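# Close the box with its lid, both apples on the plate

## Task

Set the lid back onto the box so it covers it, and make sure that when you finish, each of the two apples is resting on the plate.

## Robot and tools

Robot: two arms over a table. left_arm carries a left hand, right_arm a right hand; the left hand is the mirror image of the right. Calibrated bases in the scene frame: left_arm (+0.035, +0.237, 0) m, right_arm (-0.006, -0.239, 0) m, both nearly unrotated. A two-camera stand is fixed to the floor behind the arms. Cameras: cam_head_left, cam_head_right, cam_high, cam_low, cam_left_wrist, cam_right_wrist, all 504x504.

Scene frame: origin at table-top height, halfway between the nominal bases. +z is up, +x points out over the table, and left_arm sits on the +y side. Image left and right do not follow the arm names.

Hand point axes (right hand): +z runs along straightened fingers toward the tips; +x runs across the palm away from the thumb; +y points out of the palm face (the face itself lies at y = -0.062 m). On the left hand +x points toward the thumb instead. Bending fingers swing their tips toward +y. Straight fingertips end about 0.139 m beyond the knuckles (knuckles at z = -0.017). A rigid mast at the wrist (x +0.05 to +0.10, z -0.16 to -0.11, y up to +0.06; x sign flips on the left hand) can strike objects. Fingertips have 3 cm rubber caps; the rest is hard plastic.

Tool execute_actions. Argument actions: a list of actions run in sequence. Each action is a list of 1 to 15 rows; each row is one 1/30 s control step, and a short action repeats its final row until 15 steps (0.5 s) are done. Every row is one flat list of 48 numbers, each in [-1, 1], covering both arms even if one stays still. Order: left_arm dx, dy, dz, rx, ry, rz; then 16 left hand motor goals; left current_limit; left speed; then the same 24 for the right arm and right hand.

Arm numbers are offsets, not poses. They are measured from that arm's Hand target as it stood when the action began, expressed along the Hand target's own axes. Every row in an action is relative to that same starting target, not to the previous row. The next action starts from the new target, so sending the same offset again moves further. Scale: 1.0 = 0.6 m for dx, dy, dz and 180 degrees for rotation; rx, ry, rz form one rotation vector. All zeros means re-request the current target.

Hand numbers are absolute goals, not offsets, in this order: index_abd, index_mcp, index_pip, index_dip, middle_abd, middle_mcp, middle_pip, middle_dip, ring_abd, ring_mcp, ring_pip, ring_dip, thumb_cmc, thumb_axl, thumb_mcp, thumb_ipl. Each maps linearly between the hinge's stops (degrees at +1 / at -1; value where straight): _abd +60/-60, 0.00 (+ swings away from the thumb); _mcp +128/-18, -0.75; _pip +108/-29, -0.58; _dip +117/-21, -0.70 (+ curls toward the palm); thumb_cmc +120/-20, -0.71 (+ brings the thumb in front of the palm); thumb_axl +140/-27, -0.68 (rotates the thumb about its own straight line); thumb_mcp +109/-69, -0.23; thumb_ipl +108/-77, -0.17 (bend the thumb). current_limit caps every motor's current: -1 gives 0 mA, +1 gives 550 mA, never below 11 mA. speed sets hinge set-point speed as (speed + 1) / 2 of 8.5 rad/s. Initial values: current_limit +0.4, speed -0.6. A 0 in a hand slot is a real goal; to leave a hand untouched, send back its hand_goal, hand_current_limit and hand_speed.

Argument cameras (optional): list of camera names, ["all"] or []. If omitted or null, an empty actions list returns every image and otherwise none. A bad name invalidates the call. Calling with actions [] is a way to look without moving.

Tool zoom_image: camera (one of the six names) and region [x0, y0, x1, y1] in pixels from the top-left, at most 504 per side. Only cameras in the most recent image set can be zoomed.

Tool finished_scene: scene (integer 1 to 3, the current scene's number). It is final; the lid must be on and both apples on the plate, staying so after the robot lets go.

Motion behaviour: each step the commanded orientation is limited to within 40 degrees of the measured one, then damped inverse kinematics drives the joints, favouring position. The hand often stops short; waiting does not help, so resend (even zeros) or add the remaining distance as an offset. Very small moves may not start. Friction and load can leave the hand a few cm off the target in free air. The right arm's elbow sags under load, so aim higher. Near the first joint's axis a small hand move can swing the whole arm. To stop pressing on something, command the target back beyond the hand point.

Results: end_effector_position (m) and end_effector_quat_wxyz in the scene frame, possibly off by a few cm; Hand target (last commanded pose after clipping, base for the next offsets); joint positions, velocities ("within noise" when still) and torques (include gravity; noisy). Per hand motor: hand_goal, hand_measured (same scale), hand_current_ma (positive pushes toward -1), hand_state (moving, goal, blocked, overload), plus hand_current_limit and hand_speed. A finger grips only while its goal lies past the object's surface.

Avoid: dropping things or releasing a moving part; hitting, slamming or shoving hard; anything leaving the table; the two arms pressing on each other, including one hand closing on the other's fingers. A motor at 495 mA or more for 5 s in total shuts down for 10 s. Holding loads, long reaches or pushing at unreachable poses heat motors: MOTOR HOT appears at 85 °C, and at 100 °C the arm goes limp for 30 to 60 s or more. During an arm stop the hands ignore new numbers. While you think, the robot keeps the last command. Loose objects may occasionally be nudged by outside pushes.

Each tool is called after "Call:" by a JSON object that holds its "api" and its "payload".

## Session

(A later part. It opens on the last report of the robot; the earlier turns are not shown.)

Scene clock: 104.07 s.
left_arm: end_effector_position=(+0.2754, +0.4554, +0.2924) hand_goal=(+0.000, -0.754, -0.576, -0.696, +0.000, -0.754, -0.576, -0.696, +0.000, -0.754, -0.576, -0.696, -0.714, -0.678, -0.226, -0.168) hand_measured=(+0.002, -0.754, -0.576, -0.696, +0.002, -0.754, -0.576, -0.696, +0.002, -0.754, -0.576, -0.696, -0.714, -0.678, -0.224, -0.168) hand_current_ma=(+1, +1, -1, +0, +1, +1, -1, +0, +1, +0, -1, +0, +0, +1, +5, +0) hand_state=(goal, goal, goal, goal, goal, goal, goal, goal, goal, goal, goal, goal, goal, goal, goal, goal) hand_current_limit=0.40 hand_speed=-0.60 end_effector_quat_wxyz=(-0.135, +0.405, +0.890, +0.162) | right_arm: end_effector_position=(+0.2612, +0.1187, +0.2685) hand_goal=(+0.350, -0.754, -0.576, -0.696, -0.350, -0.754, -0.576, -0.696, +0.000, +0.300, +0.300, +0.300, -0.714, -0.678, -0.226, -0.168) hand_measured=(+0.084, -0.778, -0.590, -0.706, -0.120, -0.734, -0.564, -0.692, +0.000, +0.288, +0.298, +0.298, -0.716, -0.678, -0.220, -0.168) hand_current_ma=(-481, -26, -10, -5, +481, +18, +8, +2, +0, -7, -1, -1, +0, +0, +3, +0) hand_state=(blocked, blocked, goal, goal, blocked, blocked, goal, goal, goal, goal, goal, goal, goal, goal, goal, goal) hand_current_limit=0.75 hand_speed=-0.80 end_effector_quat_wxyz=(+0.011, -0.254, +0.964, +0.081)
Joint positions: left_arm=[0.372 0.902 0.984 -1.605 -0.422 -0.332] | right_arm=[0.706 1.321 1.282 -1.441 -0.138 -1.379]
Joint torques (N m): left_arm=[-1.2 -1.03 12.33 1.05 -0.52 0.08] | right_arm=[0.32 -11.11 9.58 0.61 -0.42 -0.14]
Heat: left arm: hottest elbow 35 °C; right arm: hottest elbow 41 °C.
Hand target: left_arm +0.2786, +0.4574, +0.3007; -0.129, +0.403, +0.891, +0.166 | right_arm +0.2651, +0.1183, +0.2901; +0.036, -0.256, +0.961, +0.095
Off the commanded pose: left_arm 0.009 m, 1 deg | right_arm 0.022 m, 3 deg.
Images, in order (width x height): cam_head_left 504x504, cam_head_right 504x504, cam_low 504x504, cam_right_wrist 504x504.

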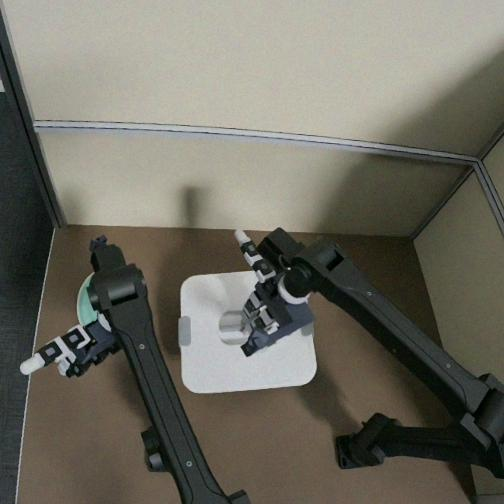

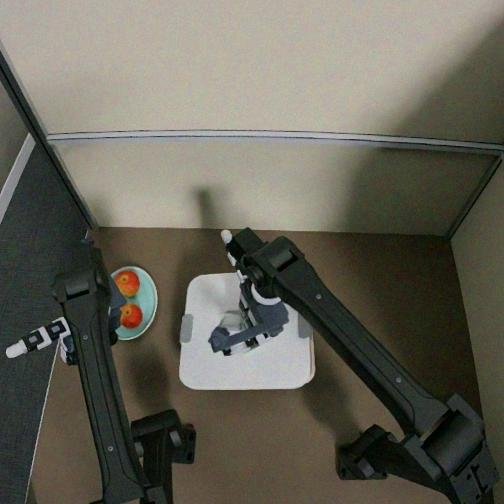

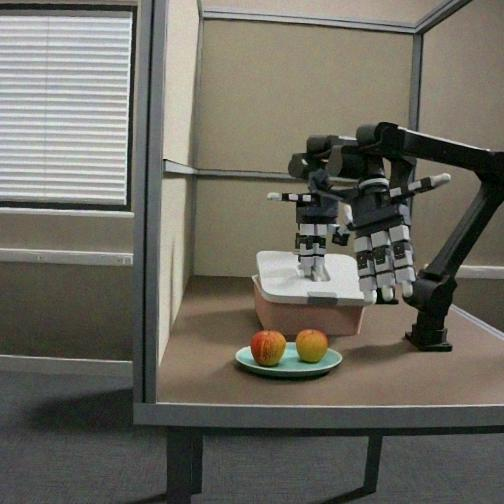

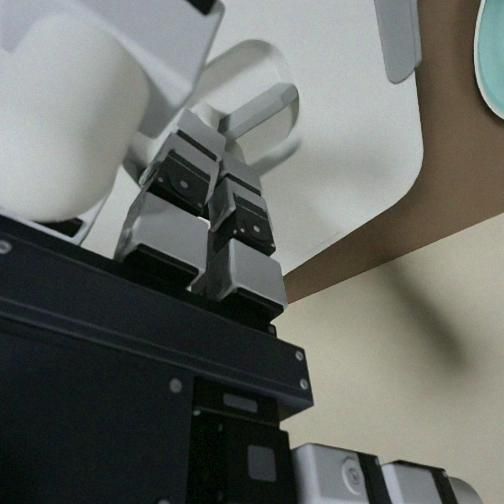

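Call:
{"api": "execute_actions", "payload": {"actions": [[[0,0,0,0,0,0,0,-0.754,-0.576,-0.696,0,-0.754,-0.576,-0.696,0,-0.754,-0.576,-0.696,-0.714,-0.678,-0.226,-0.168,0.4,-0.6,-0.016,-0.0017,-0.029,0,0,0,0.35,-0.754,-0.576,-0.696,-0.35,-0.754,-0.576,-0.696,0,0.3,0.3,0.3,-0.714,-0.678,-0.226,-0.168,0.75,-0.8]]], "cameras": ["cam_head_left", "cam_low", "cam_head_right", "cam_high"]}}

Call:
{"api": "zoom_image", "payload": {"camera": "cam_head_left", "region": [170, 250, 350, 410]}}

Call:
{"api": "zoom_image", "payload": {"camera": "cam_low", "region": [240, 230, 380, 350]}}

Scene clock: 108.37 s.
left_arm: end_effector_position=(+0.2754, +0.4554, +0.2924) hand_goal=(+0.000, -0.754, -0.576, -0.696, +0.000, -0.754, -0.576, -0.696, +0.000, -0.754, -0.576, -0.696, -0.714, -0.678, -0.226, -0.168) hand_measured=(+0.002, -0.754, -0.576, -0.696, +0.002, -0.754, -0.576, -0.696, +0.002, -0.754, -0.576, -0.696, -0.714, -0.678, -0.224, -0.168) hand_current_ma=(+1, +1, -1, +0, +1, +1, -1, +0, +1, +0, -1, +0, +0, +1, +5, +0) hand_state=(goal, goal, goal, goal, goal, goal, goal, goal, goal, goal, goal, goal, goal, goal, goal, goal) hand_current_limit=0.40 hand_speed=-0.60 end_effector_quat_wxyz=(-0.135, +0.405, +0.890, +0.162) | right_arm: end_effector_position=(+0.2608, +0.1118, +0.2696) hand_goal=(+0.350, -0.754, -0.576, -0.696, -0.350, -0.754, -0.576, -0.696, +0.000, +0.300, +0.300, +0.300, -0.714, -0.678, -0.226, -0.168) hand_measured=(+0.084, -0.778, -0.590, -0.706, -0.122, -0.734, -0.564, -0.692, +0.000, +0.288, +0.298, +0.298, -0.716, -0.678, -0.220, -0.168) hand_current_ma=(-481, -26, -10, -5, +481, +18, +8, +2, +0, -7, -1, -1, +0, +0, +3, +0) hand_state=(blocked, blocked, goal, goal, blocked, blocked, goal, goal, goal, goal, goal, goal, goal, goal, goal, goal) hand_current_limit=0.75 hand_speed=-0.80 end_effector_quat_wxyz=(+0.002, -0.253, +0.964, +0.077)
Joint positions: left_arm=[0.372 0.902 0.984 -1.605 -0.422 -0.332] | right_arm=[0.692 1.321 1.288 -1.469 -0.14 -1.393]
Joint torques (N m): left_arm=[-1.2 -1.03 12.33 1.05 -0.52 0.08] | right_arm=[-0.15 -8.64 13.59 0.05 -0.41 -0.11]
Heat: left arm: hottest elbow 35 °C; right arm: hottest elbow 41 °C.
Hand target: left_arm +0.2786, +0.4574, +0.3007; -0.129, +0.403, +0.891, +0.166 | right_arm +0.2737, +0.1185, +0.3081; +0.036, -0.256, +0.961, +0.095
Off the commanded pose: left_arm 0.009 m, 1 deg | right_arm 0.041 m, 4 deg.
Images, in order (width x height): cam_head_left 504x504, cam_head_right 504x504, cam_high 504x504, cam_low 504x504.

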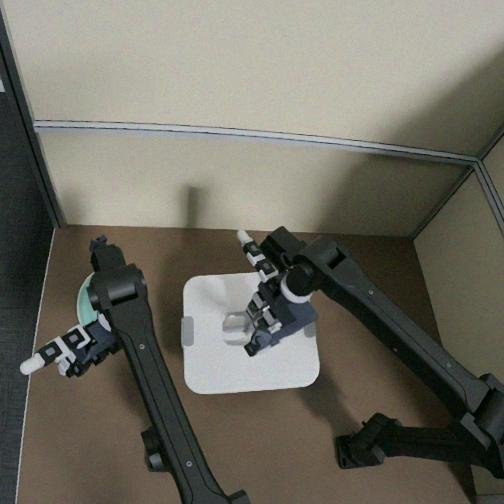

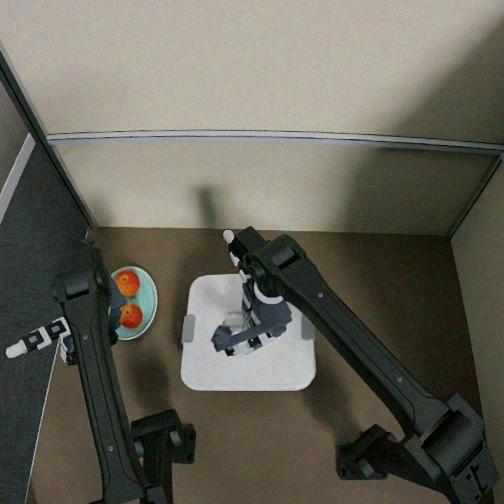

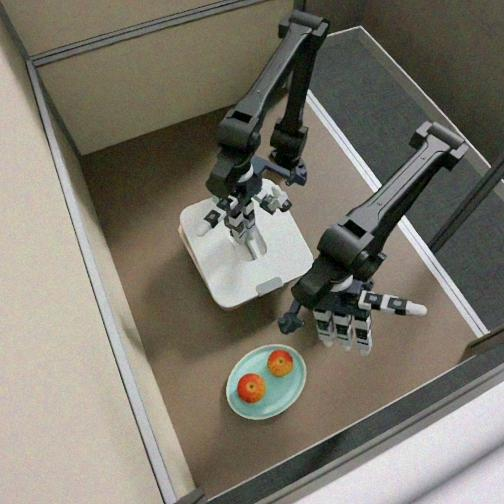

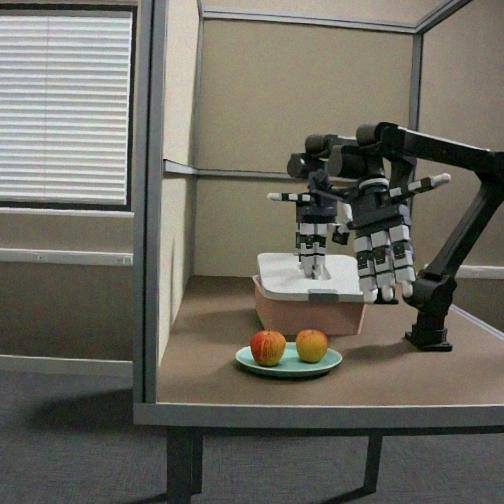

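Scaled by 2.800.

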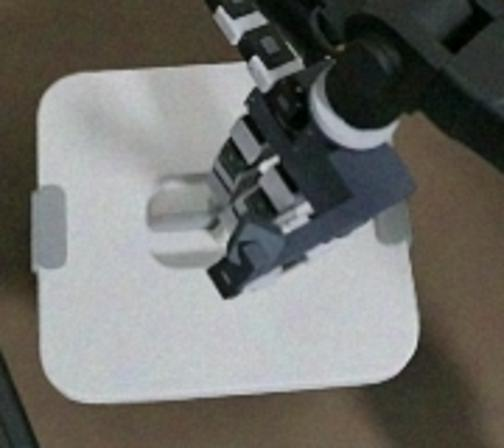

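Scaled by 3.600.

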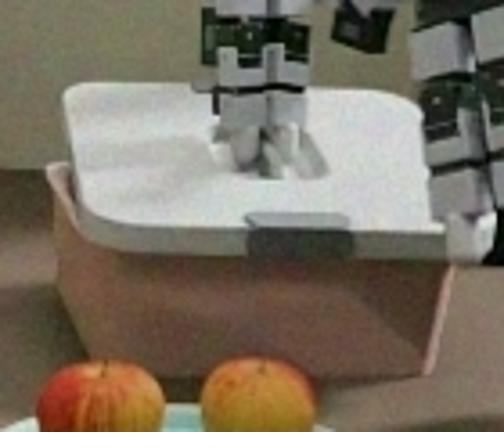

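Call:
{"api": "execute_actions", "payload": {"actions": [[[0,0,0,0,0,0,0,-0.754,-0.576,-0.696,0,-0.754,-0.576,-0.696,0,-0.754,-0.576,-0.696,-0.714,-0.678,-0.226,-0.168,0.4,-0.6,-0.0229,0.0057,-0.0133,0,0,0,0.35,-0.754,-0.576,-0.696,-0.35,-0.754,-0.576,-0.696,0,0.3,0.3,0.3,-0.714,-0.678,-0.226,-0.168,0.75,-0.8]]], "cameras": ["cam_head_left", "cam_low"]}}

Call:
{"api": "zoom_image", "payload": {"camera": "cam_head_left", "region": [170, 250, 350, 410]}}

Call:
{"api": "zoom_image", "payload": {"camera": "cam_low", "region": [240, 230, 380, 350]}}

Scene clock: 110.23 s.
left_arm: end_effector_position=(+0.2754, +0.4554, +0.2924) hand_goal=(+0.000, -0.754, -0.576, -0.696, +0.000, -0.754, -0.576, -0.696, +0.000, -0.754, -0.576, -0.696, -0.714, -0.678, -0.226, -0.168) hand_measured=(+0.002, -0.754, -0.576, -0.696, +0.002, -0.754, -0.576, -0.696, +0.002, -0.754, -0.576, -0.696, -0.714, -0.678, -0.224, -0.168) hand_current_ma=(+1, +1, -1, +0, +1, +1, -1, +0, +1, +0, -1, +0, +0, +1, +5, +0) hand_state=(goal, goal, goal, goal, goal, goal, goal, goal, goal, goal, goal, goal, goal, goal, goal, goal) hand_current_limit=0.40 hand_speed=-0.60 end_effector_quat_wxyz=(-0.135, +0.405, +0.890, +0.162) | right_arm: end_effector_position=(+0.2706, +0.1199, +0.2865) hand_goal=(+0.350, -0.754, -0.576, -0.696, -0.350, -0.754, -0.576, -0.696, +0.000, +0.300, +0.300, +0.300, -0.714, -0.678, -0.226, -0.168) hand_measured=(+0.084, -0.778, -0.590, -0.706, -0.122, -0.734, -0.564, -0.692, +0.000, +0.288, +0.298, +0.298, -0.716, -0.678, -0.220, -0.168) hand_current_ma=(-481, -26, -10, -5, +481, +18, +8, +2, +0, -7, -1, -1, +0, +0, +3, +0) hand_state=(blocked, blocked, goal, goal, blocked, goal, goal, goal, goal, goal, goal, goal, goal, goal, goal, goal) hand_current_limit=0.75 hand_speed=-0.80 end_effector_quat_wxyz=(+0.008, -0.254, +0.964, +0.081)
Joint positions: left_arm=[0.372 0.902 0.984 -1.605 -0.422 -0.332] | right_arm=[0.692 1.345 1.352 -1.494 -0.14 -1.394]
Joint torques (N m): left_arm=[-1.03 -1.08 12.34 1.03 -0.53 0.07] | right_arm=[0.79 -8.94 13.18 0.09 -0.45 -0.07]
Heat: left arm: hottest elbow 35 °C; right arm: hottest elbow 41 °C.
Hand target: left_arm +0.2786, +0.4574, +0.3007; -0.129, +0.403, +0.891, +0.166 | right_arm +0.2837, +0.1265, +0.3182; +0.036, -0.256, +0.961, +0.095
Off the commanded pose: left_arm 0.009 m, 1 deg | right_arm 0.035 m, 4 deg.
Images, in order (width x height): cam_head_left 504x504, cam_low 504x504.

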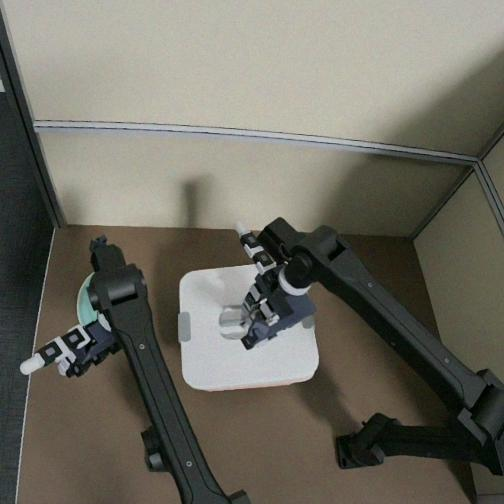

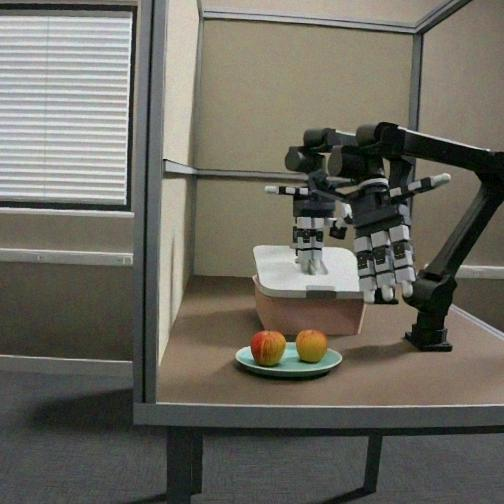

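Scaled by 2.800.

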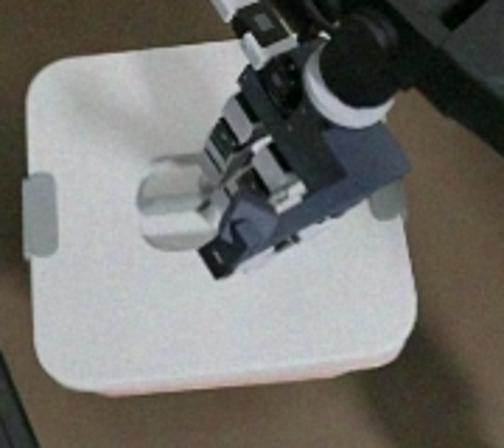

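Scaled by 3.600.

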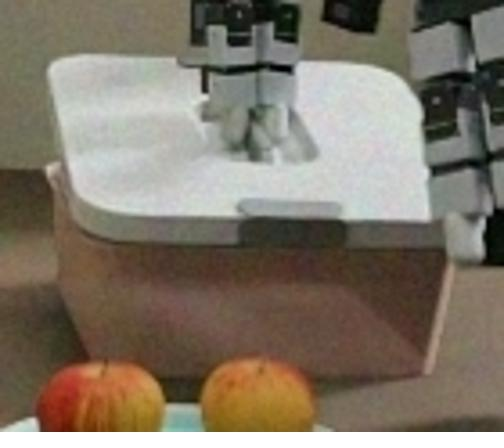

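Call:
{"api": "execute_actions", "payload": {"actions": [[[0,0,0,0,0,0,0,-0.754,-0.576,-0.696,0,-0.754,-0.576,-0.696,0,-0.754,-0.576,-0.696,-0.714,-0.678,-0.226,-0.168,0.4,-0.6,0.001,0,0.034,0,0,0,0.35,-0.754,-0.576,-0.696,-0.35,-0.754,-0.576,-0.696,0,0.3,0.3,0.3,-0.714,-0.678,-0.226,-0.168,0.75,-0.8]],[[0,0,0,0,0,0,0,-0.754,-0.576,-0.696,0,-0.754,-0.576,-0.696,0,-0.754,-0.576,-0.696,-0.714,-0.678,-0.226,-0.168,0.4,-0.6,0.004,-0.0055,0.0326,0,0,0,0.35,-0.754,-0.576,-0.696,-0.35,-0.754,-0.576,-0.696,0,0.3,0.3,0.3,-0.714,-0.678,-0.226,-0.168,0.75,-0.8]]], "cameras": ["cam_head_left", "cam_low", "cam_high"]}}

Call:
{"api": "zoom_image", "payload": {"camera": "cam_head_left", "region": [170, 250, 350, 410]}}

Call:
{"api": "zoom_image", "payload": {"camera": "cam_low", "region": [240, 230, 380, 350]}}

Call:
{"api": "zoom_image", "payload": {"camera": "cam_high", "region": [160, 160, 330, 320]}}

Scene clock: 113.43 s.
left_arm: end_effector_position=(+0.2754, +0.4554, +0.2924) hand_goal=(+0.000, -0.754, -0.576, -0.696, +0.000, -0.754, -0.576, -0.696, +0.000, -0.754, -0.576, -0.696, -0.714, -0.678, -0.226, -0.168) hand_measured=(+0.002, -0.754, -0.576, -0.696, +0.002, -0.754, -0.576, -0.696, +0.002, -0.754, -0.576, -0.696, -0.714, -0.678, -0.224, -0.168) hand_current_ma=(+1, +1, -1, +0, +1, +1, -1, +0, +1, +0, -1, +0, +0, +1, +5, +0) hand_state=(goal, goal, goal, goal, goal, goal, goal, goal, goal, goal, goal, goal, goal, goal, goal, goal) hand_current_limit=0.40 hand_speed=-0.60 end_effector_quat_wxyz=(-0.135, +0.405, +0.890, +0.162) | right_arm: end_effector_position=(+0.2776, +0.1257, +0.2646) hand_goal=(+0.350, -0.754, -0.576, -0.696, -0.350, -0.754, -0.576, -0.696, +0.000, +0.300, +0.300, +0.300, -0.714, -0.678, -0.226, -0.168) hand_measured=(+0.084, -0.780, -0.590, -0.706, -0.122, -0.734, -0.564, -0.692, +0.000, +0.288, +0.298, +0.298, -0.716, -0.678, -0.220, -0.168) hand_current_ma=(-481, -26, -10, -5, +481, +18, +8, +2, +0, -7, -1, -1, +0, +0, +3, +0) hand_state=(blocked, blocked, goal, goal, blocked, goal, goal, goal, goal, goal, goal, goal, goal, goal, goal, goal) hand_current_limit=0.75 hand_speed=-0.80 end_effector_quat_wxyz=(+0.016, -0.254, +0.963, +0.084)
Joint positions: left_arm=[0.372 0.902 0.984 -1.605 -0.422 -0.332] | right_arm=[0.692 1.36 1.306 -1.417 -0.14 -1.394]
Joint torques (N m): left_arm=[-1.14 -0.73 12.34 1.05 -0.52 0.07] | right_arm=[0.79 -9.47 9.48 1.26 -0.35 -0.02]
Heat: left arm: hottest elbow 35 °C; right arm: hottest elbow 41 °C.
Hand target: left_arm +0.2786, +0.4574, +0.3007; -0.129, +0.403, +0.891, +0.166 | right_arm +0.2836, +0.1303, +0.2780; +0.036, -0.256, +0.961, +0.095
Off the commanded pose: left_arm 0.009 m, 1 deg | right_arm 0.015 m, 3 deg.
Images, in order (width x height): cam_head_left 504x504, cam_high 504x504, cam_low 504x504.

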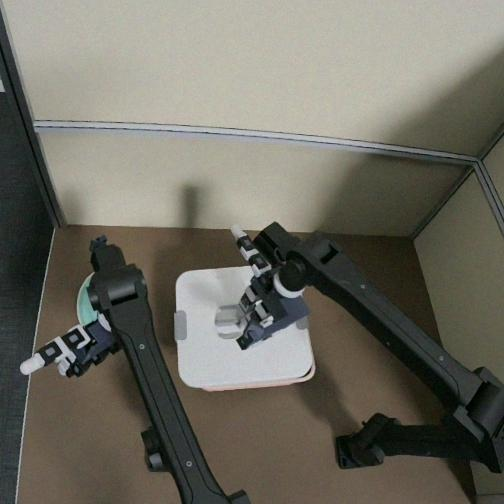

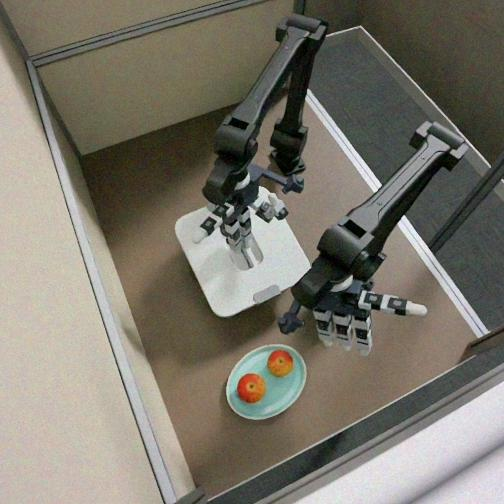

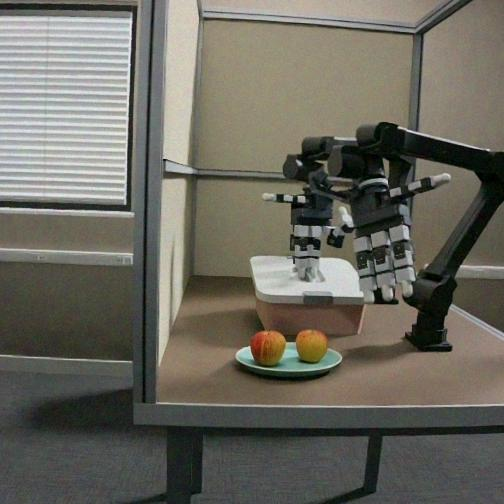

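Scaled by 2.800.

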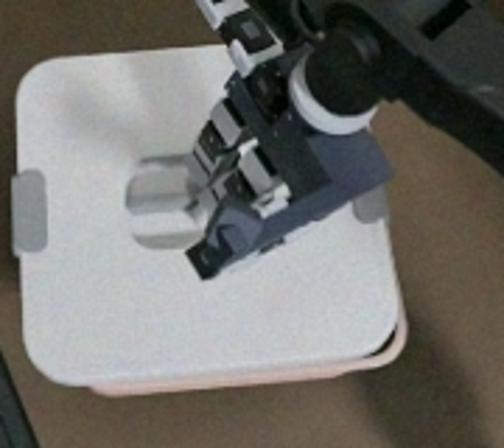

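Scaled by 3.600.

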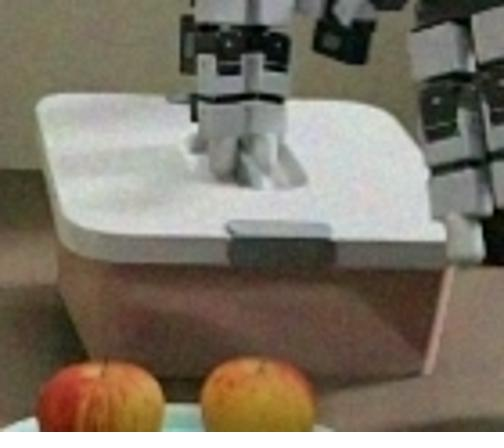

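Scaled by 2.965.

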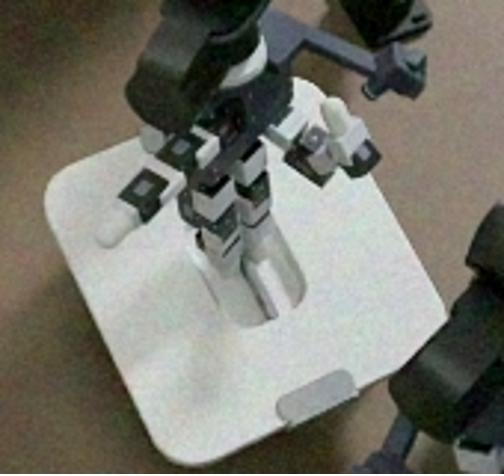

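Call:
{"api": "execute_actions", "payload": {"actions": [[[0,0,0,0,0,0,0,-0.754,-0.576,-0.696,0,-0.754,-0.576,-0.696,0,-0.754,-0.576,-0.696,-0.714,-0.678,-0.226,-0.168,0.4,-0.6,0.0177,-0.0133,0.016,0,0,0,0.35,-0.754,-0.576,-0.696,-0.35,-0.754,-0.576,-0.696,0,0.3,0.3,0.3,-0.714,-0.678,-0.226,-0.168,0.75,-0.8]],[[0,0,0,0,0,0,0,-0.754,-0.576,-0.696,0,-0.754,-0.576,-0.696,0,-0.754,-0.576,-0.696,-0.714,-0.678,-0.226,-0.168,0.4,-0.6,0.004,-0.0055,0.0326,0,0,0,0.35,-0.754,-0.576,-0.696,-0.35,-0.754,-0.576,-0.696,0,0.3,0.3,0.3,-0.714,-0.678,-0.226,-0.168,0.75,-0.8]]], "cameras": ["cam_head_left", "cam_low", "cam_high"]}}

Call:
{"api": "zoom_image", "payload": {"camera": "cam_head_left", "region": [170, 250, 350, 410]}}

Call:
{"api": "zoom_image", "payload": {"camera": "cam_low", "region": [240, 230, 380, 350]}}

Scene clock: 116.20 s.
left_arm: end_effector_position=(+0.2754, +0.4554, +0.2924) hand_goal=(+0.000, -0.754, -0.576, -0.696, +0.000, -0.754, -0.576, -0.696, +0.000, -0.754, -0.576, -0.696, -0.714, -0.678, -0.226, -0.168) hand_measured=(+0.002, -0.754, -0.576, -0.696, +0.002, -0.754, -0.576, -0.696, +0.002, -0.754, -0.576, -0.696, -0.714, -0.678, -0.224, -0.168) hand_current_ma=(+1, +1, -1, +0, +1, +1, -1, +0, +1, +0, -1, +0, +0, +1, +5, +0) hand_state=(goal, goal, goal, goal, goal, goal, goal, goal, goal, goal, goal, goal, goal, goal, goal, goal) hand_current_limit=0.40 hand_speed=-0.60 end_effector_quat_wxyz=(-0.135, +0.405, +0.890, +0.162) | right_arm: end_effector_position=(+0.2723, +0.1204, +0.2366) hand_goal=(+0.350, -0.754, -0.576, -0.696, -0.350, -0.754, -0.576, -0.696, +0.000, +0.300, +0.300, +0.300, -0.714, -0.678, -0.226, -0.168) hand_measured=(+0.088, -0.782, -0.590, -0.706, -0.122, -0.734, -0.562, -0.690, +0.000, +0.288, +0.298, +0.298, -0.716, -0.678, -0.220, -0.168) hand_current_ma=(-481, -31, -10, -5, +481, +19, +8, +2, +0, -7, -1, -1, +0, +0, +3, +0) hand_state=(blocked, blocked, goal, goal, blocked, blocked, goal, goal, goal, goal, goal, goal, goal, goal, goal, goal) hand_current_limit=0.75 hand_speed=-0.80 end_effector_quat_wxyz=(+0.016, -0.255, +0.963, +0.086)
Joint positions: left_arm=[0.372 0.902 0.984 -1.605 -0.422 -0.332] | right_arm=[0.689 1.347 1.218 -1.341 -0.143 -1.399]
Joint torques (N m): left_arm=[-1.08 -1.2 12.29 1.03 -0.52 0.07] | right_arm=[0.32 -9.35 8.44 1.44 -0.29 -0.11]
Heat: left arm: hottest elbow 35 °C; right arm: hottest elbow 41 °C.
Hand target: left_arm +0.2786, +0.4574, +0.3007; -0.129, +0.403, +0.891, +0.166 | right_arm +0.2786, +0.1203, +0.2462; +0.036, -0.256, +0.961, +0.095
Off the commanded pose: left_arm 0.009 m, 1 deg | right_arm 0.011 m, 2 deg.
Images, in order (width x height): cam_head_left 504x504, cam_high 504x504, cam_low 504x504.

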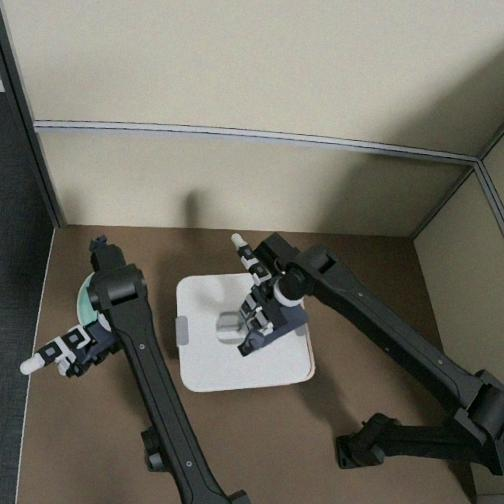

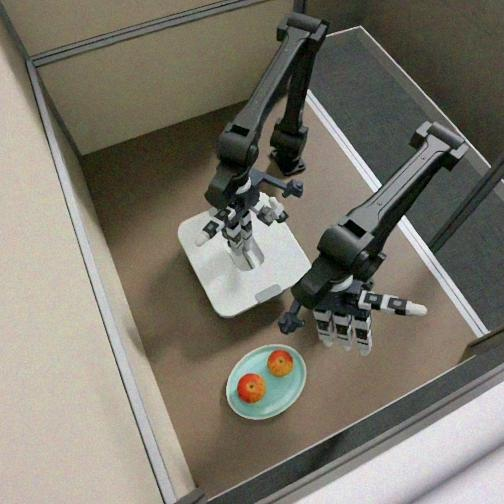

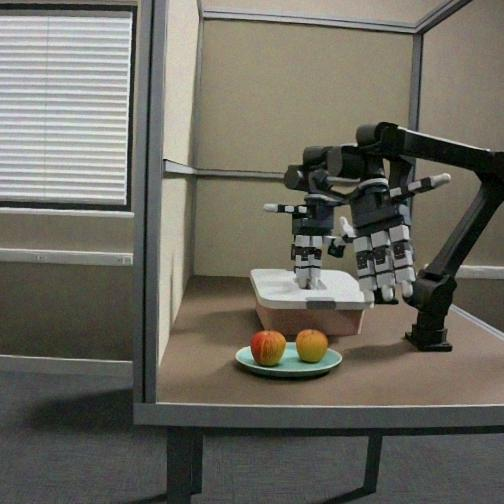

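Scaled by 2.800.

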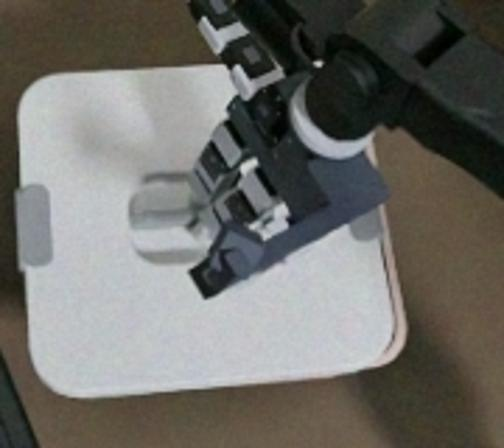

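Scaled by 3.600.

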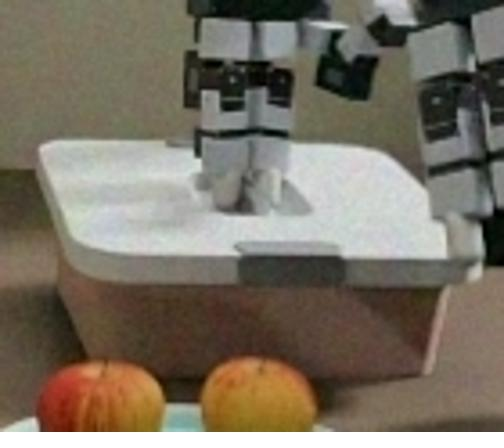

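Call:
{"api": "execute_actions", "payload": {"actions": [[[0,0,0,0,0,0,0,-0.754,-0.576,-0.696,0,-0.754,-0.576,-0.696,0,-0.754,-0.576,-0.696,-0.714,-0.678,-0.226,-0.168,0.4,-0.6,0.0019,-0.0044,-0.0265,0,0,0,0.35,-0.754,-0.576,-0.696,-0.35,-0.754,-0.576,-0.696,0,0.3,0.3,0.3,-0.714,-0.678,-0.226,-0.168,0.75,-0.8]],[[0,0,0,0,0,0,0,-0.754,-0.576,-0.696,0,-0.754,-0.576,-0.696,0,-0.754,-0.576,-0.696,-0.714,-0.678,-0.226,-0.168,0.4,-0.6,0.0065,-0.0113,-0.0027,0,0,0,0.35,-0.754,-0.576,-0.696,-0.35,-0.754,-0.576,-0.696,0,0.3,0.3,0.3,-0.714,-0.678,-0.226,-0.168,0.75,-0.8]],[[0,0,0,0,0,0,0,-0.754,-0.576,-0.696,0,-0.754,-0.576,-0.696,0,-0.754,-0.576,-0.696,-0.714,-0.678,-0.226,-0.168,0.4,-0.6,0.004,-0.0055,0.0326,0,0,0,0.35,-0.754,-0.576,-0.696,-0.35,-0.754,-0.576,-0.696,0,0.3,0.3,0.3,-0.714,-0.678,-0.226,-0.168,0.75,-0.8]]], "cameras": ["cam_head_left", "cam_low", "cam_high"]}}

Call:
{"api": "zoom_image", "payload": {"camera": "cam_head_left", "region": [170, 250, 350, 410]}}

Call:
{"api": "zoom_image", "payload": {"camera": "cam_low", "region": [240, 230, 380, 350]}}

Scene clock: 119.67 s.
left_arm: end_effector_position=(+0.2754, +0.4554, +0.2924) hand_goal=(+0.000, -0.754, -0.576, -0.696, +0.000, -0.754, -0.576, -0.696, +0.000, -0.754, -0.576, -0.696, -0.714, -0.678, -0.226, -0.168) hand_measured=(+0.002, -0.754, -0.576, -0.696, +0.002, -0.754, -0.576, -0.696, +0.002, -0.754, -0.576, -0.696, -0.714, -0.678, -0.224, -0.168) hand_current_ma=(+1, +1, -1, +0, +1, +1, -1, +0, +1, +0, -1, +0, +0, +1, +5, +0) hand_state=(goal, goal, goal, goal, goal, goal, goal, goal, goal, goal, goal, goal, goal, goal, goal, goal) hand_current_limit=0.40 hand_speed=-0.60 end_effector_quat_wxyz=(-0.135, +0.405, +0.890, +0.162) | right_arm: end_effector_position=(+0.2740, +0.1081, +0.2357) hand_goal=(+0.350, -0.754, -0.576, -0.696, -0.350, -0.754, -0.576, -0.696, +0.000, +0.300, +0.300, +0.300, -0.714, -0.678, -0.226, -0.168) hand_measured=(+0.088, -0.782, -0.590, -0.706, -0.122, -0.734, -0.562, -0.690, +0.000, +0.288, +0.298, +0.298, -0.716, -0.678, -0.220, -0.168) hand_current_ma=(-481, -31, -10, -5, +481, +19, +9, +3, +0, -7, -1, -1, +0, +0, +3, +0) hand_state=(blocked, blocked, goal, goal, blocked, blocked, goal, goal, goal, goal, goal, goal, goal, goal, goal, goal) hand_current_limit=0.75 hand_speed=-0.80 end_effector_quat_wxyz=(+0.023, -0.256, +0.962, +0.090)
Joint positions: left_arm=[0.372 0.902 0.984 -1.605 -0.422 -0.332] | right_arm=[0.661 1.323 1.191 -1.327 -0.148 -1.427]
Joint torques (N m): left_arm=[-1.14 -1.08 12.29 1.02 -0.52 0.06] | right_arm=[0.21 -9.11 7.92 1.17 -0.25 -0.11]
Heat: left arm: hottest elbow 36 °C; right arm: hottest elbow 41 °C.
Hand target: left_arm +0.2786, +0.4574, +0.3007; -0.129, +0.403, +0.891, +0.166 | right_arm +0.2785, +0.1062, +0.2411; +0.036, -0.256, +0.961, +0.095
Off the commanded pose: left_arm 0.009 m, 1 deg | right_arm 0.007 m, 2 deg.
Images, in order (width x height): cam_head_left 504x504, cam_high 504x504, cam_low 504x504.

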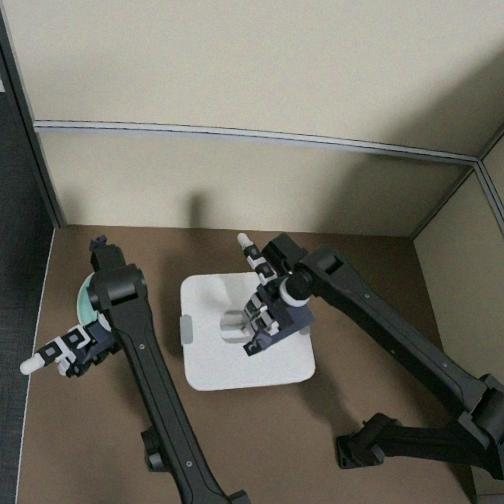

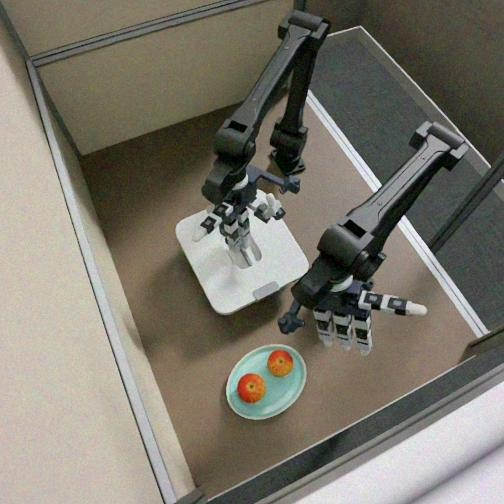

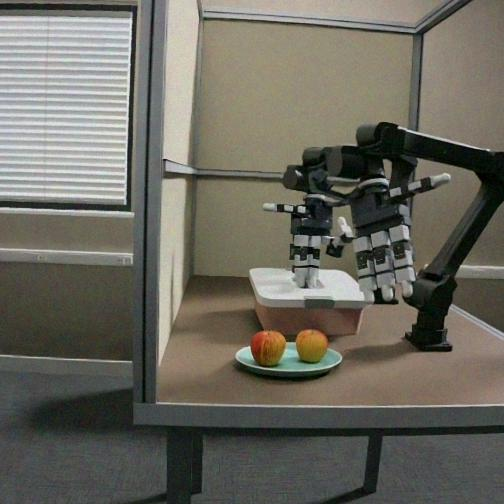

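Scaled by 2.800.

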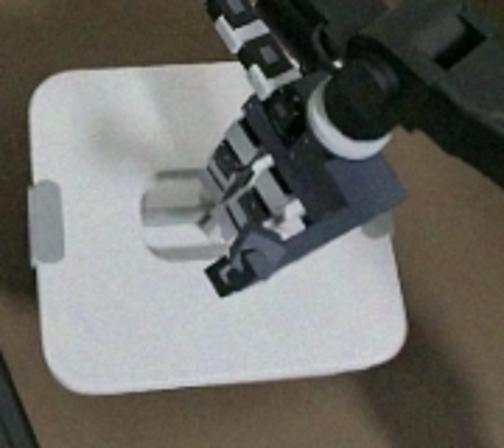

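Scaled by 3.600.

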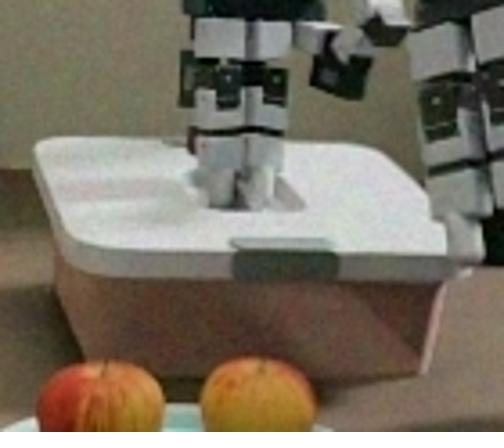

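Call:
{"api": "execute_actions", "payload": {"actions": [[[0,0,0,0,0,0,0,-0.754,-0.576,-0.696,0,-0.754,-0.576,-0.696,0,-0.754,-0.576,-0.696,-0.714,-0.678,-0.226,-0.168,0.4,-0.6,0.004,-0.0013,-0.0177,0,0,0,0.35,-0.754,-0.576,-0.696,-0.35,-0.754,-0.576,-0.696,0,0.3,0.3,0.3,-0.714,-0.678,-0.226,-0.168,0.75,-0.8]],[[0,0,0,0,0,0,0,-0.754,-0.576,-0.696,0,-0.754,-0.576,-0.696,0,-0.754,-0.576,-0.696,-0.714,-0.678,-0.226,-0.168,0.4,-0.6,0.006,-0.004,-0.0014,0,0,0,0.35,-0.754,-0.576,-0.696,-0.35,-0.754,-0.576,-0.696,0,0.3,0.3,0.3,-0.714,-0.678,-0.226,-0.168,0.75,-0.8]],[[0,0,0,0,0,0,0,-0.754,-0.576,-0.696,0,-0.754,-0.576,-0.696,0,-0.754,-0.576,-0.696,-0.714,-0.678,-0.226,-0.168,0.4,-0.6,0.004,-0.0055,0.0326,0,0,0,0.35,-0.754,-0.576,-0.696,-0.35,-0.754,-0.576,-0.696,0,0.3,0.3,0.3,-0.714,-0.678,-0.226,-0.168,0.75,-0.8]]], "cameras": ["cam_head_left", "cam_low", "cam_head_right"]}}

Call:
{"api": "zoom_image", "payload": {"camera": "cam_head_left", "region": [170, 250, 350, 410]}}

Call:
{"api": "zoom_image", "payload": {"camera": "cam_low", "region": [240, 230, 380, 350]}}

Call:
{"api": "zoom_image", "payload": {"camera": "cam_head_right", "region": [170, 250, 350, 410]}}

Scene clock: 123.23 s.
left_arm: end_effector_position=(+0.2754, +0.4554, +0.2924) hand_goal=(+0.000, -0.754, -0.576, -0.696, +0.000, -0.754, -0.576, -0.696, +0.000, -0.754, -0.576, -0.696, -0.714, -0.678, -0.226, -0.168) hand_measured=(+0.002, -0.754, -0.576, -0.696, +0.002, -0.754, -0.576, -0.696, +0.002, -0.754, -0.576, -0.696, -0.714, -0.678, -0.224, -0.168) hand_current_ma=(+1, +1, -1, +0, +1, +1, -1, +0, +1, +0, -1, +0, +0, +1, +5, +0) hand_state=(goal, goal, goal, goal, goal, goal, goal, goal, goal, goal, goal, goal, goal, goal, goal, goal) hand_current_limit=0.40 hand_speed=-0.60 end_effector_quat_wxyz=(-0.135, +0.405, +0.890, +0.162) | right_arm: end_effector_position=(+0.2714, +0.1013, +0.2352) hand_goal=(+0.350, -0.754, -0.576, -0.696, -0.350, -0.754, -0.576, -0.696, +0.000, +0.300, +0.300, +0.300, -0.714, -0.678, -0.226, -0.168) hand_measured=(+0.088, -0.782, -0.590, -0.706, -0.122, -0.732, -0.562, -0.688, +0.000, +0.288, +0.298, +0.298, -0.716, -0.678, -0.220, -0.168) hand_current_ma=(-481, -31, -10, -5, +481, +20, +9, +3, +0, -7, -1, -1, +0, +0, +3, +0) hand_state=(blocked, blocked, goal, goal, blocked, blocked, goal, goal, goal, goal, goal, goal, goal, goal, goal, goal) hand_current_limit=0.75 hand_speed=-0.80 end_effector_quat_wxyz=(+0.034, -0.257, +0.961, +0.095)
Joint positions: left_arm=[0.372 0.902 0.984 -1.605 -0.422 -0.332] | right_arm=[0.65 1.294 1.159 -1.302 -0.151 -1.44]
Joint torques (N m): left_arm=[-1.2 -1.08 12.31 0.99 -0.53 0.07] | right_arm=[0.85 -8.06 7.42 1.14 -0.22 -0.1]
Heat: left arm: hottest elbow 36 °C; right arm: hottest elbow 41 °C.
Hand target: left_arm +0.2786, +0.4574, +0.3007; -0.129, +0.403, +0.891, +0.166 | right_arm +0.2746, +0.0983, +0.2312; +0.036, -0.256, +0.961, +0.095
Off the commanded pose: left_arm 0.009 m, 1 deg | right_arm 0.006 m, 0 deg.
Images, in order (width x height): cam_head_left 504x504, cam_head_right 504x504, cam_low 504x504.

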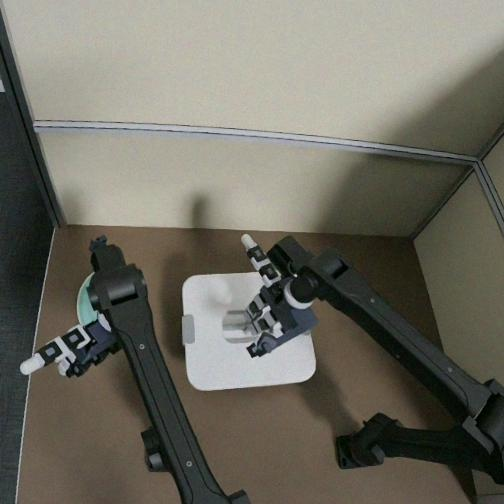

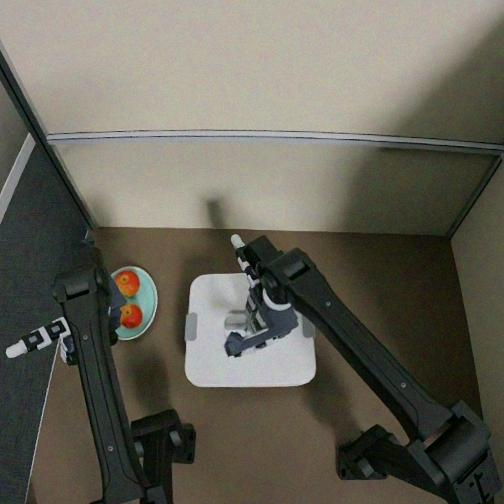

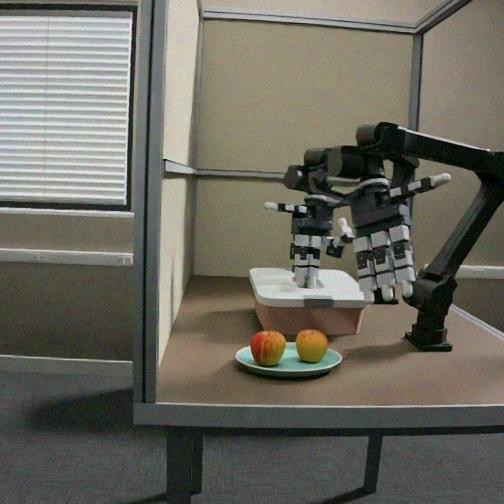

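Scaled by 2.800.

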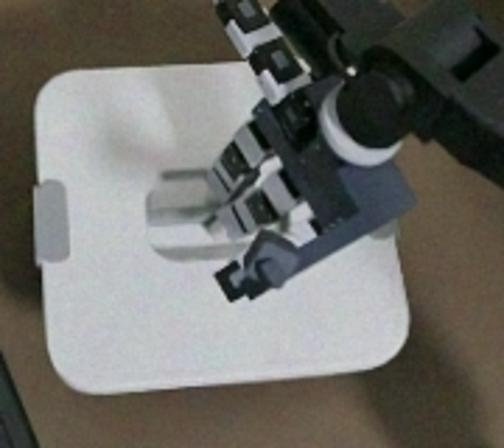

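Scaled by 3.600.

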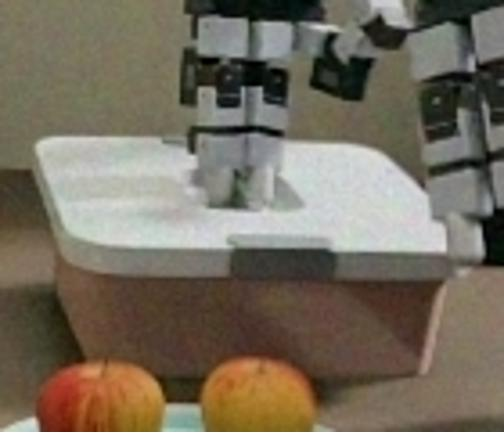

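Scaled by 2.800.

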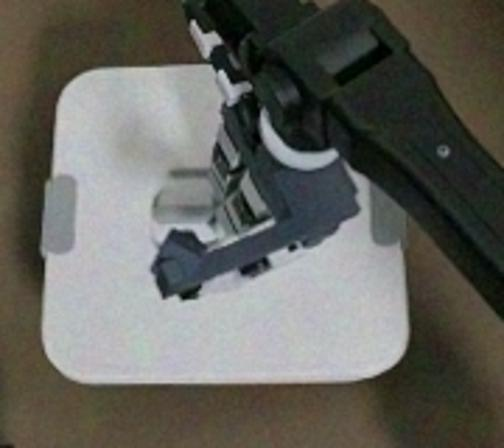

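Call:
{"api": "execute_actions", "payload": {"actions": [[[0,0,0,0,0,0,0,-0.754,-0.576,-0.696,0,-0.754,-0.576,-0.696,0,-0.754,-0.576,-0.696,-0.714,-0.678,-0.226,-0.168,0.4,-0.6,0.0014,0.0008,-0.045,0,0,0,0.35,-0.754,-0.576,-0.696,-0.35,-0.754,-0.576,-0.696,0,0.3,0.3,0.3,-0.714,-0.678,-0.226,-0.168,0.75,-0.8]],[[0,0,0,0,0,0,0,-0.754,-0.576,-0.696,0,-0.754,-0.576,-0.696,0,-0.754,-0.576,-0.696,-0.714,-0.678,-0.226,-0.168,0.4,-0.6,0.0065,-0.0085,-0.0014,0,0,0,0.35,-0.754,-0.576,-0.696,-0.35,-0.754,-0.576,-0.696,0,0.3,0.3,0.3,-0.714,-0.678,-0.226,-0.168,0.75,-0.8]]], "cameras": ["cam_head_left", "cam_low", "cam_head_right", "cam_high"]}}

Call:
{"api": "zoom_image", "payload": {"camera": "cam_head_left", "region": [170, 250, 350, 410]}}

Call:
{"api": "zoom_image", "payload": {"camera": "cam_low", "region": [240, 230, 380, 350]}}

Call:
{"api": "zoom_image", "payload": {"camera": "cam_head_right", "region": [170, 250, 350, 410]}}

Scene clock: 127.87 s.
left_arm: end_effector_position=(+0.2754, +0.4554, +0.2924) hand_goal=(+0.000, -0.754, -0.576, -0.696, +0.000, -0.754, -0.576, -0.696, +0.000, -0.754, -0.576, -0.696, -0.714, -0.678, -0.226, -0.168) hand_measured=(+0.002, -0.754, -0.576, -0.696, +0.002, -0.754, -0.576, -0.696, +0.002, -0.754, -0.576, -0.696, -0.714, -0.678, -0.224, -0.168) hand_current_ma=(+1, +1, -1, +0, +1, +1, -1, +0, +1, +0, -1, +0, +0, +1, +5, +0) hand_state=(goal, goal, goal, goal, goal, goal, goal, goal, goal, goal, goal, goal, goal, goal, goal, goal) hand_current_limit=0.40 hand_speed=-0.60 end_effector_quat_wxyz=(-0.135, +0.405, +0.890, +0.162) | right_arm: end_effector_position=(+0.2680, +0.0879, +0.2354) hand_goal=(+0.350, -0.754, -0.576, -0.696, -0.350, -0.754, -0.576, -0.696, +0.000, +0.300, +0.300, +0.300, -0.714, -0.678, -0.226, -0.168) hand_measured=(+0.088, -0.780, -0.590, -0.704, -0.126, -0.732, -0.560, -0.688, +0.000, +0.288, +0.298, +0.298, -0.716, -0.678, -0.220, -0.168) hand_current_ma=(-481, -29, -10, -4, +481, +22, +10, +3, +0, -7, -1, -1, +0, +0, +3, +0) hand_state=(blocked, blocked, goal, goal, blocked, blocked, goal, goal, goal, goal, goal, goal, goal, goal, goal, goal) hand_current_limit=0.75 hand_speed=-0.80 end_effector_quat_wxyz=(+0.017, -0.255, +0.963, +0.088)
Joint positions: left_arm=[0.372 0.902 0.984 -1.605 -0.422 -0.332] | right_arm=[0.627 1.286 1.159 -1.348 -0.152 -1.462]
Joint torques (N m): left_arm=[-1.08 -1.08 12.33 1.01 -0.52 0.08] | right_arm=[0.38 -9.05 10.36 -0.08 -0.29 -0.13]
Heat: left arm: hottest elbow 36 °C; right arm: hottest elbow 40 °C.
Hand target: left_arm +0.2786, +0.4574, +0.3007; -0.129, +0.403, +0.891, +0.166 | right_arm +0.2722, +0.0865, +0.2570; +0.036, -0.257, +0.961, +0.095
Off the commanded pose: left_arm 0.009 m, 1 deg | right_arm 0.022 m, 2 deg.
Images, in order (width x height): cam_head_left 504x504, cam_head_right 504x504, cam_high 504x504, cam_low 504x504.

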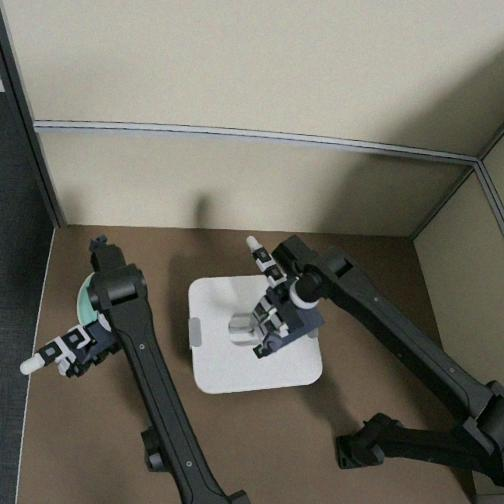

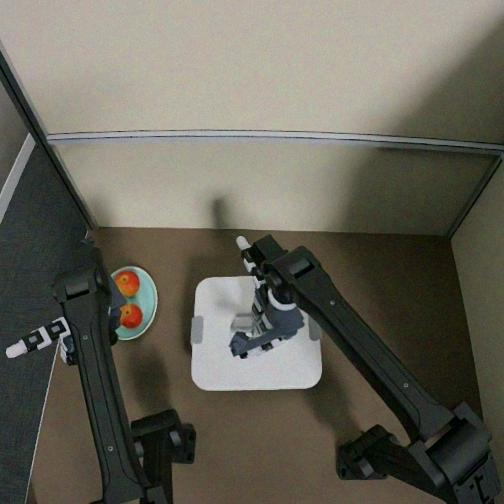

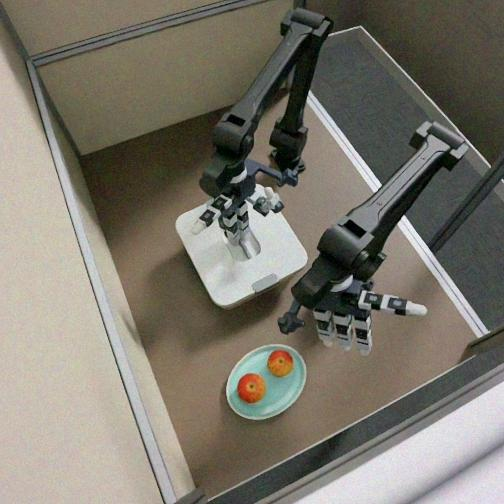

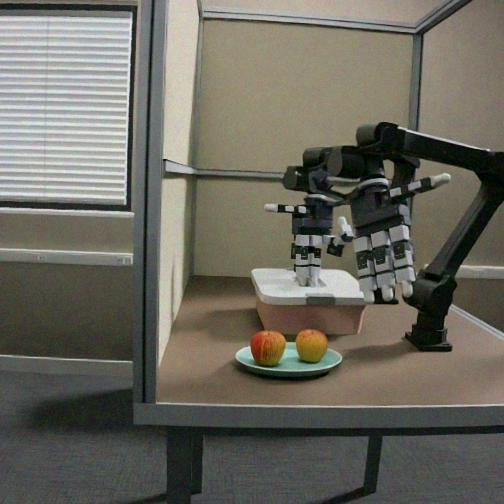

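Scaled by 2.800.

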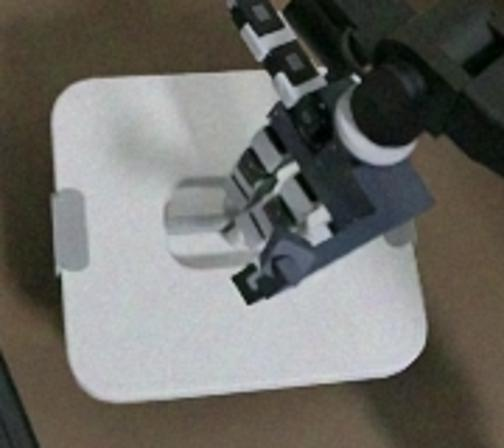

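Scaled by 3.600.

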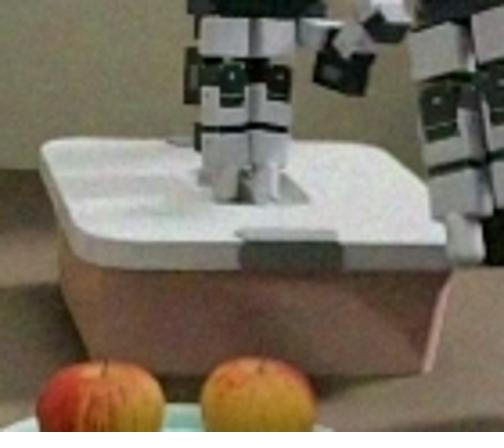

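Scaled by 2.800.

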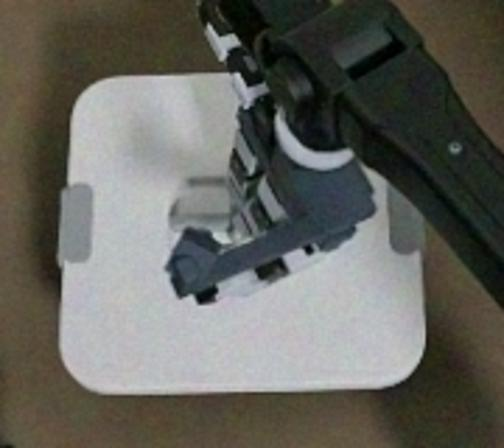

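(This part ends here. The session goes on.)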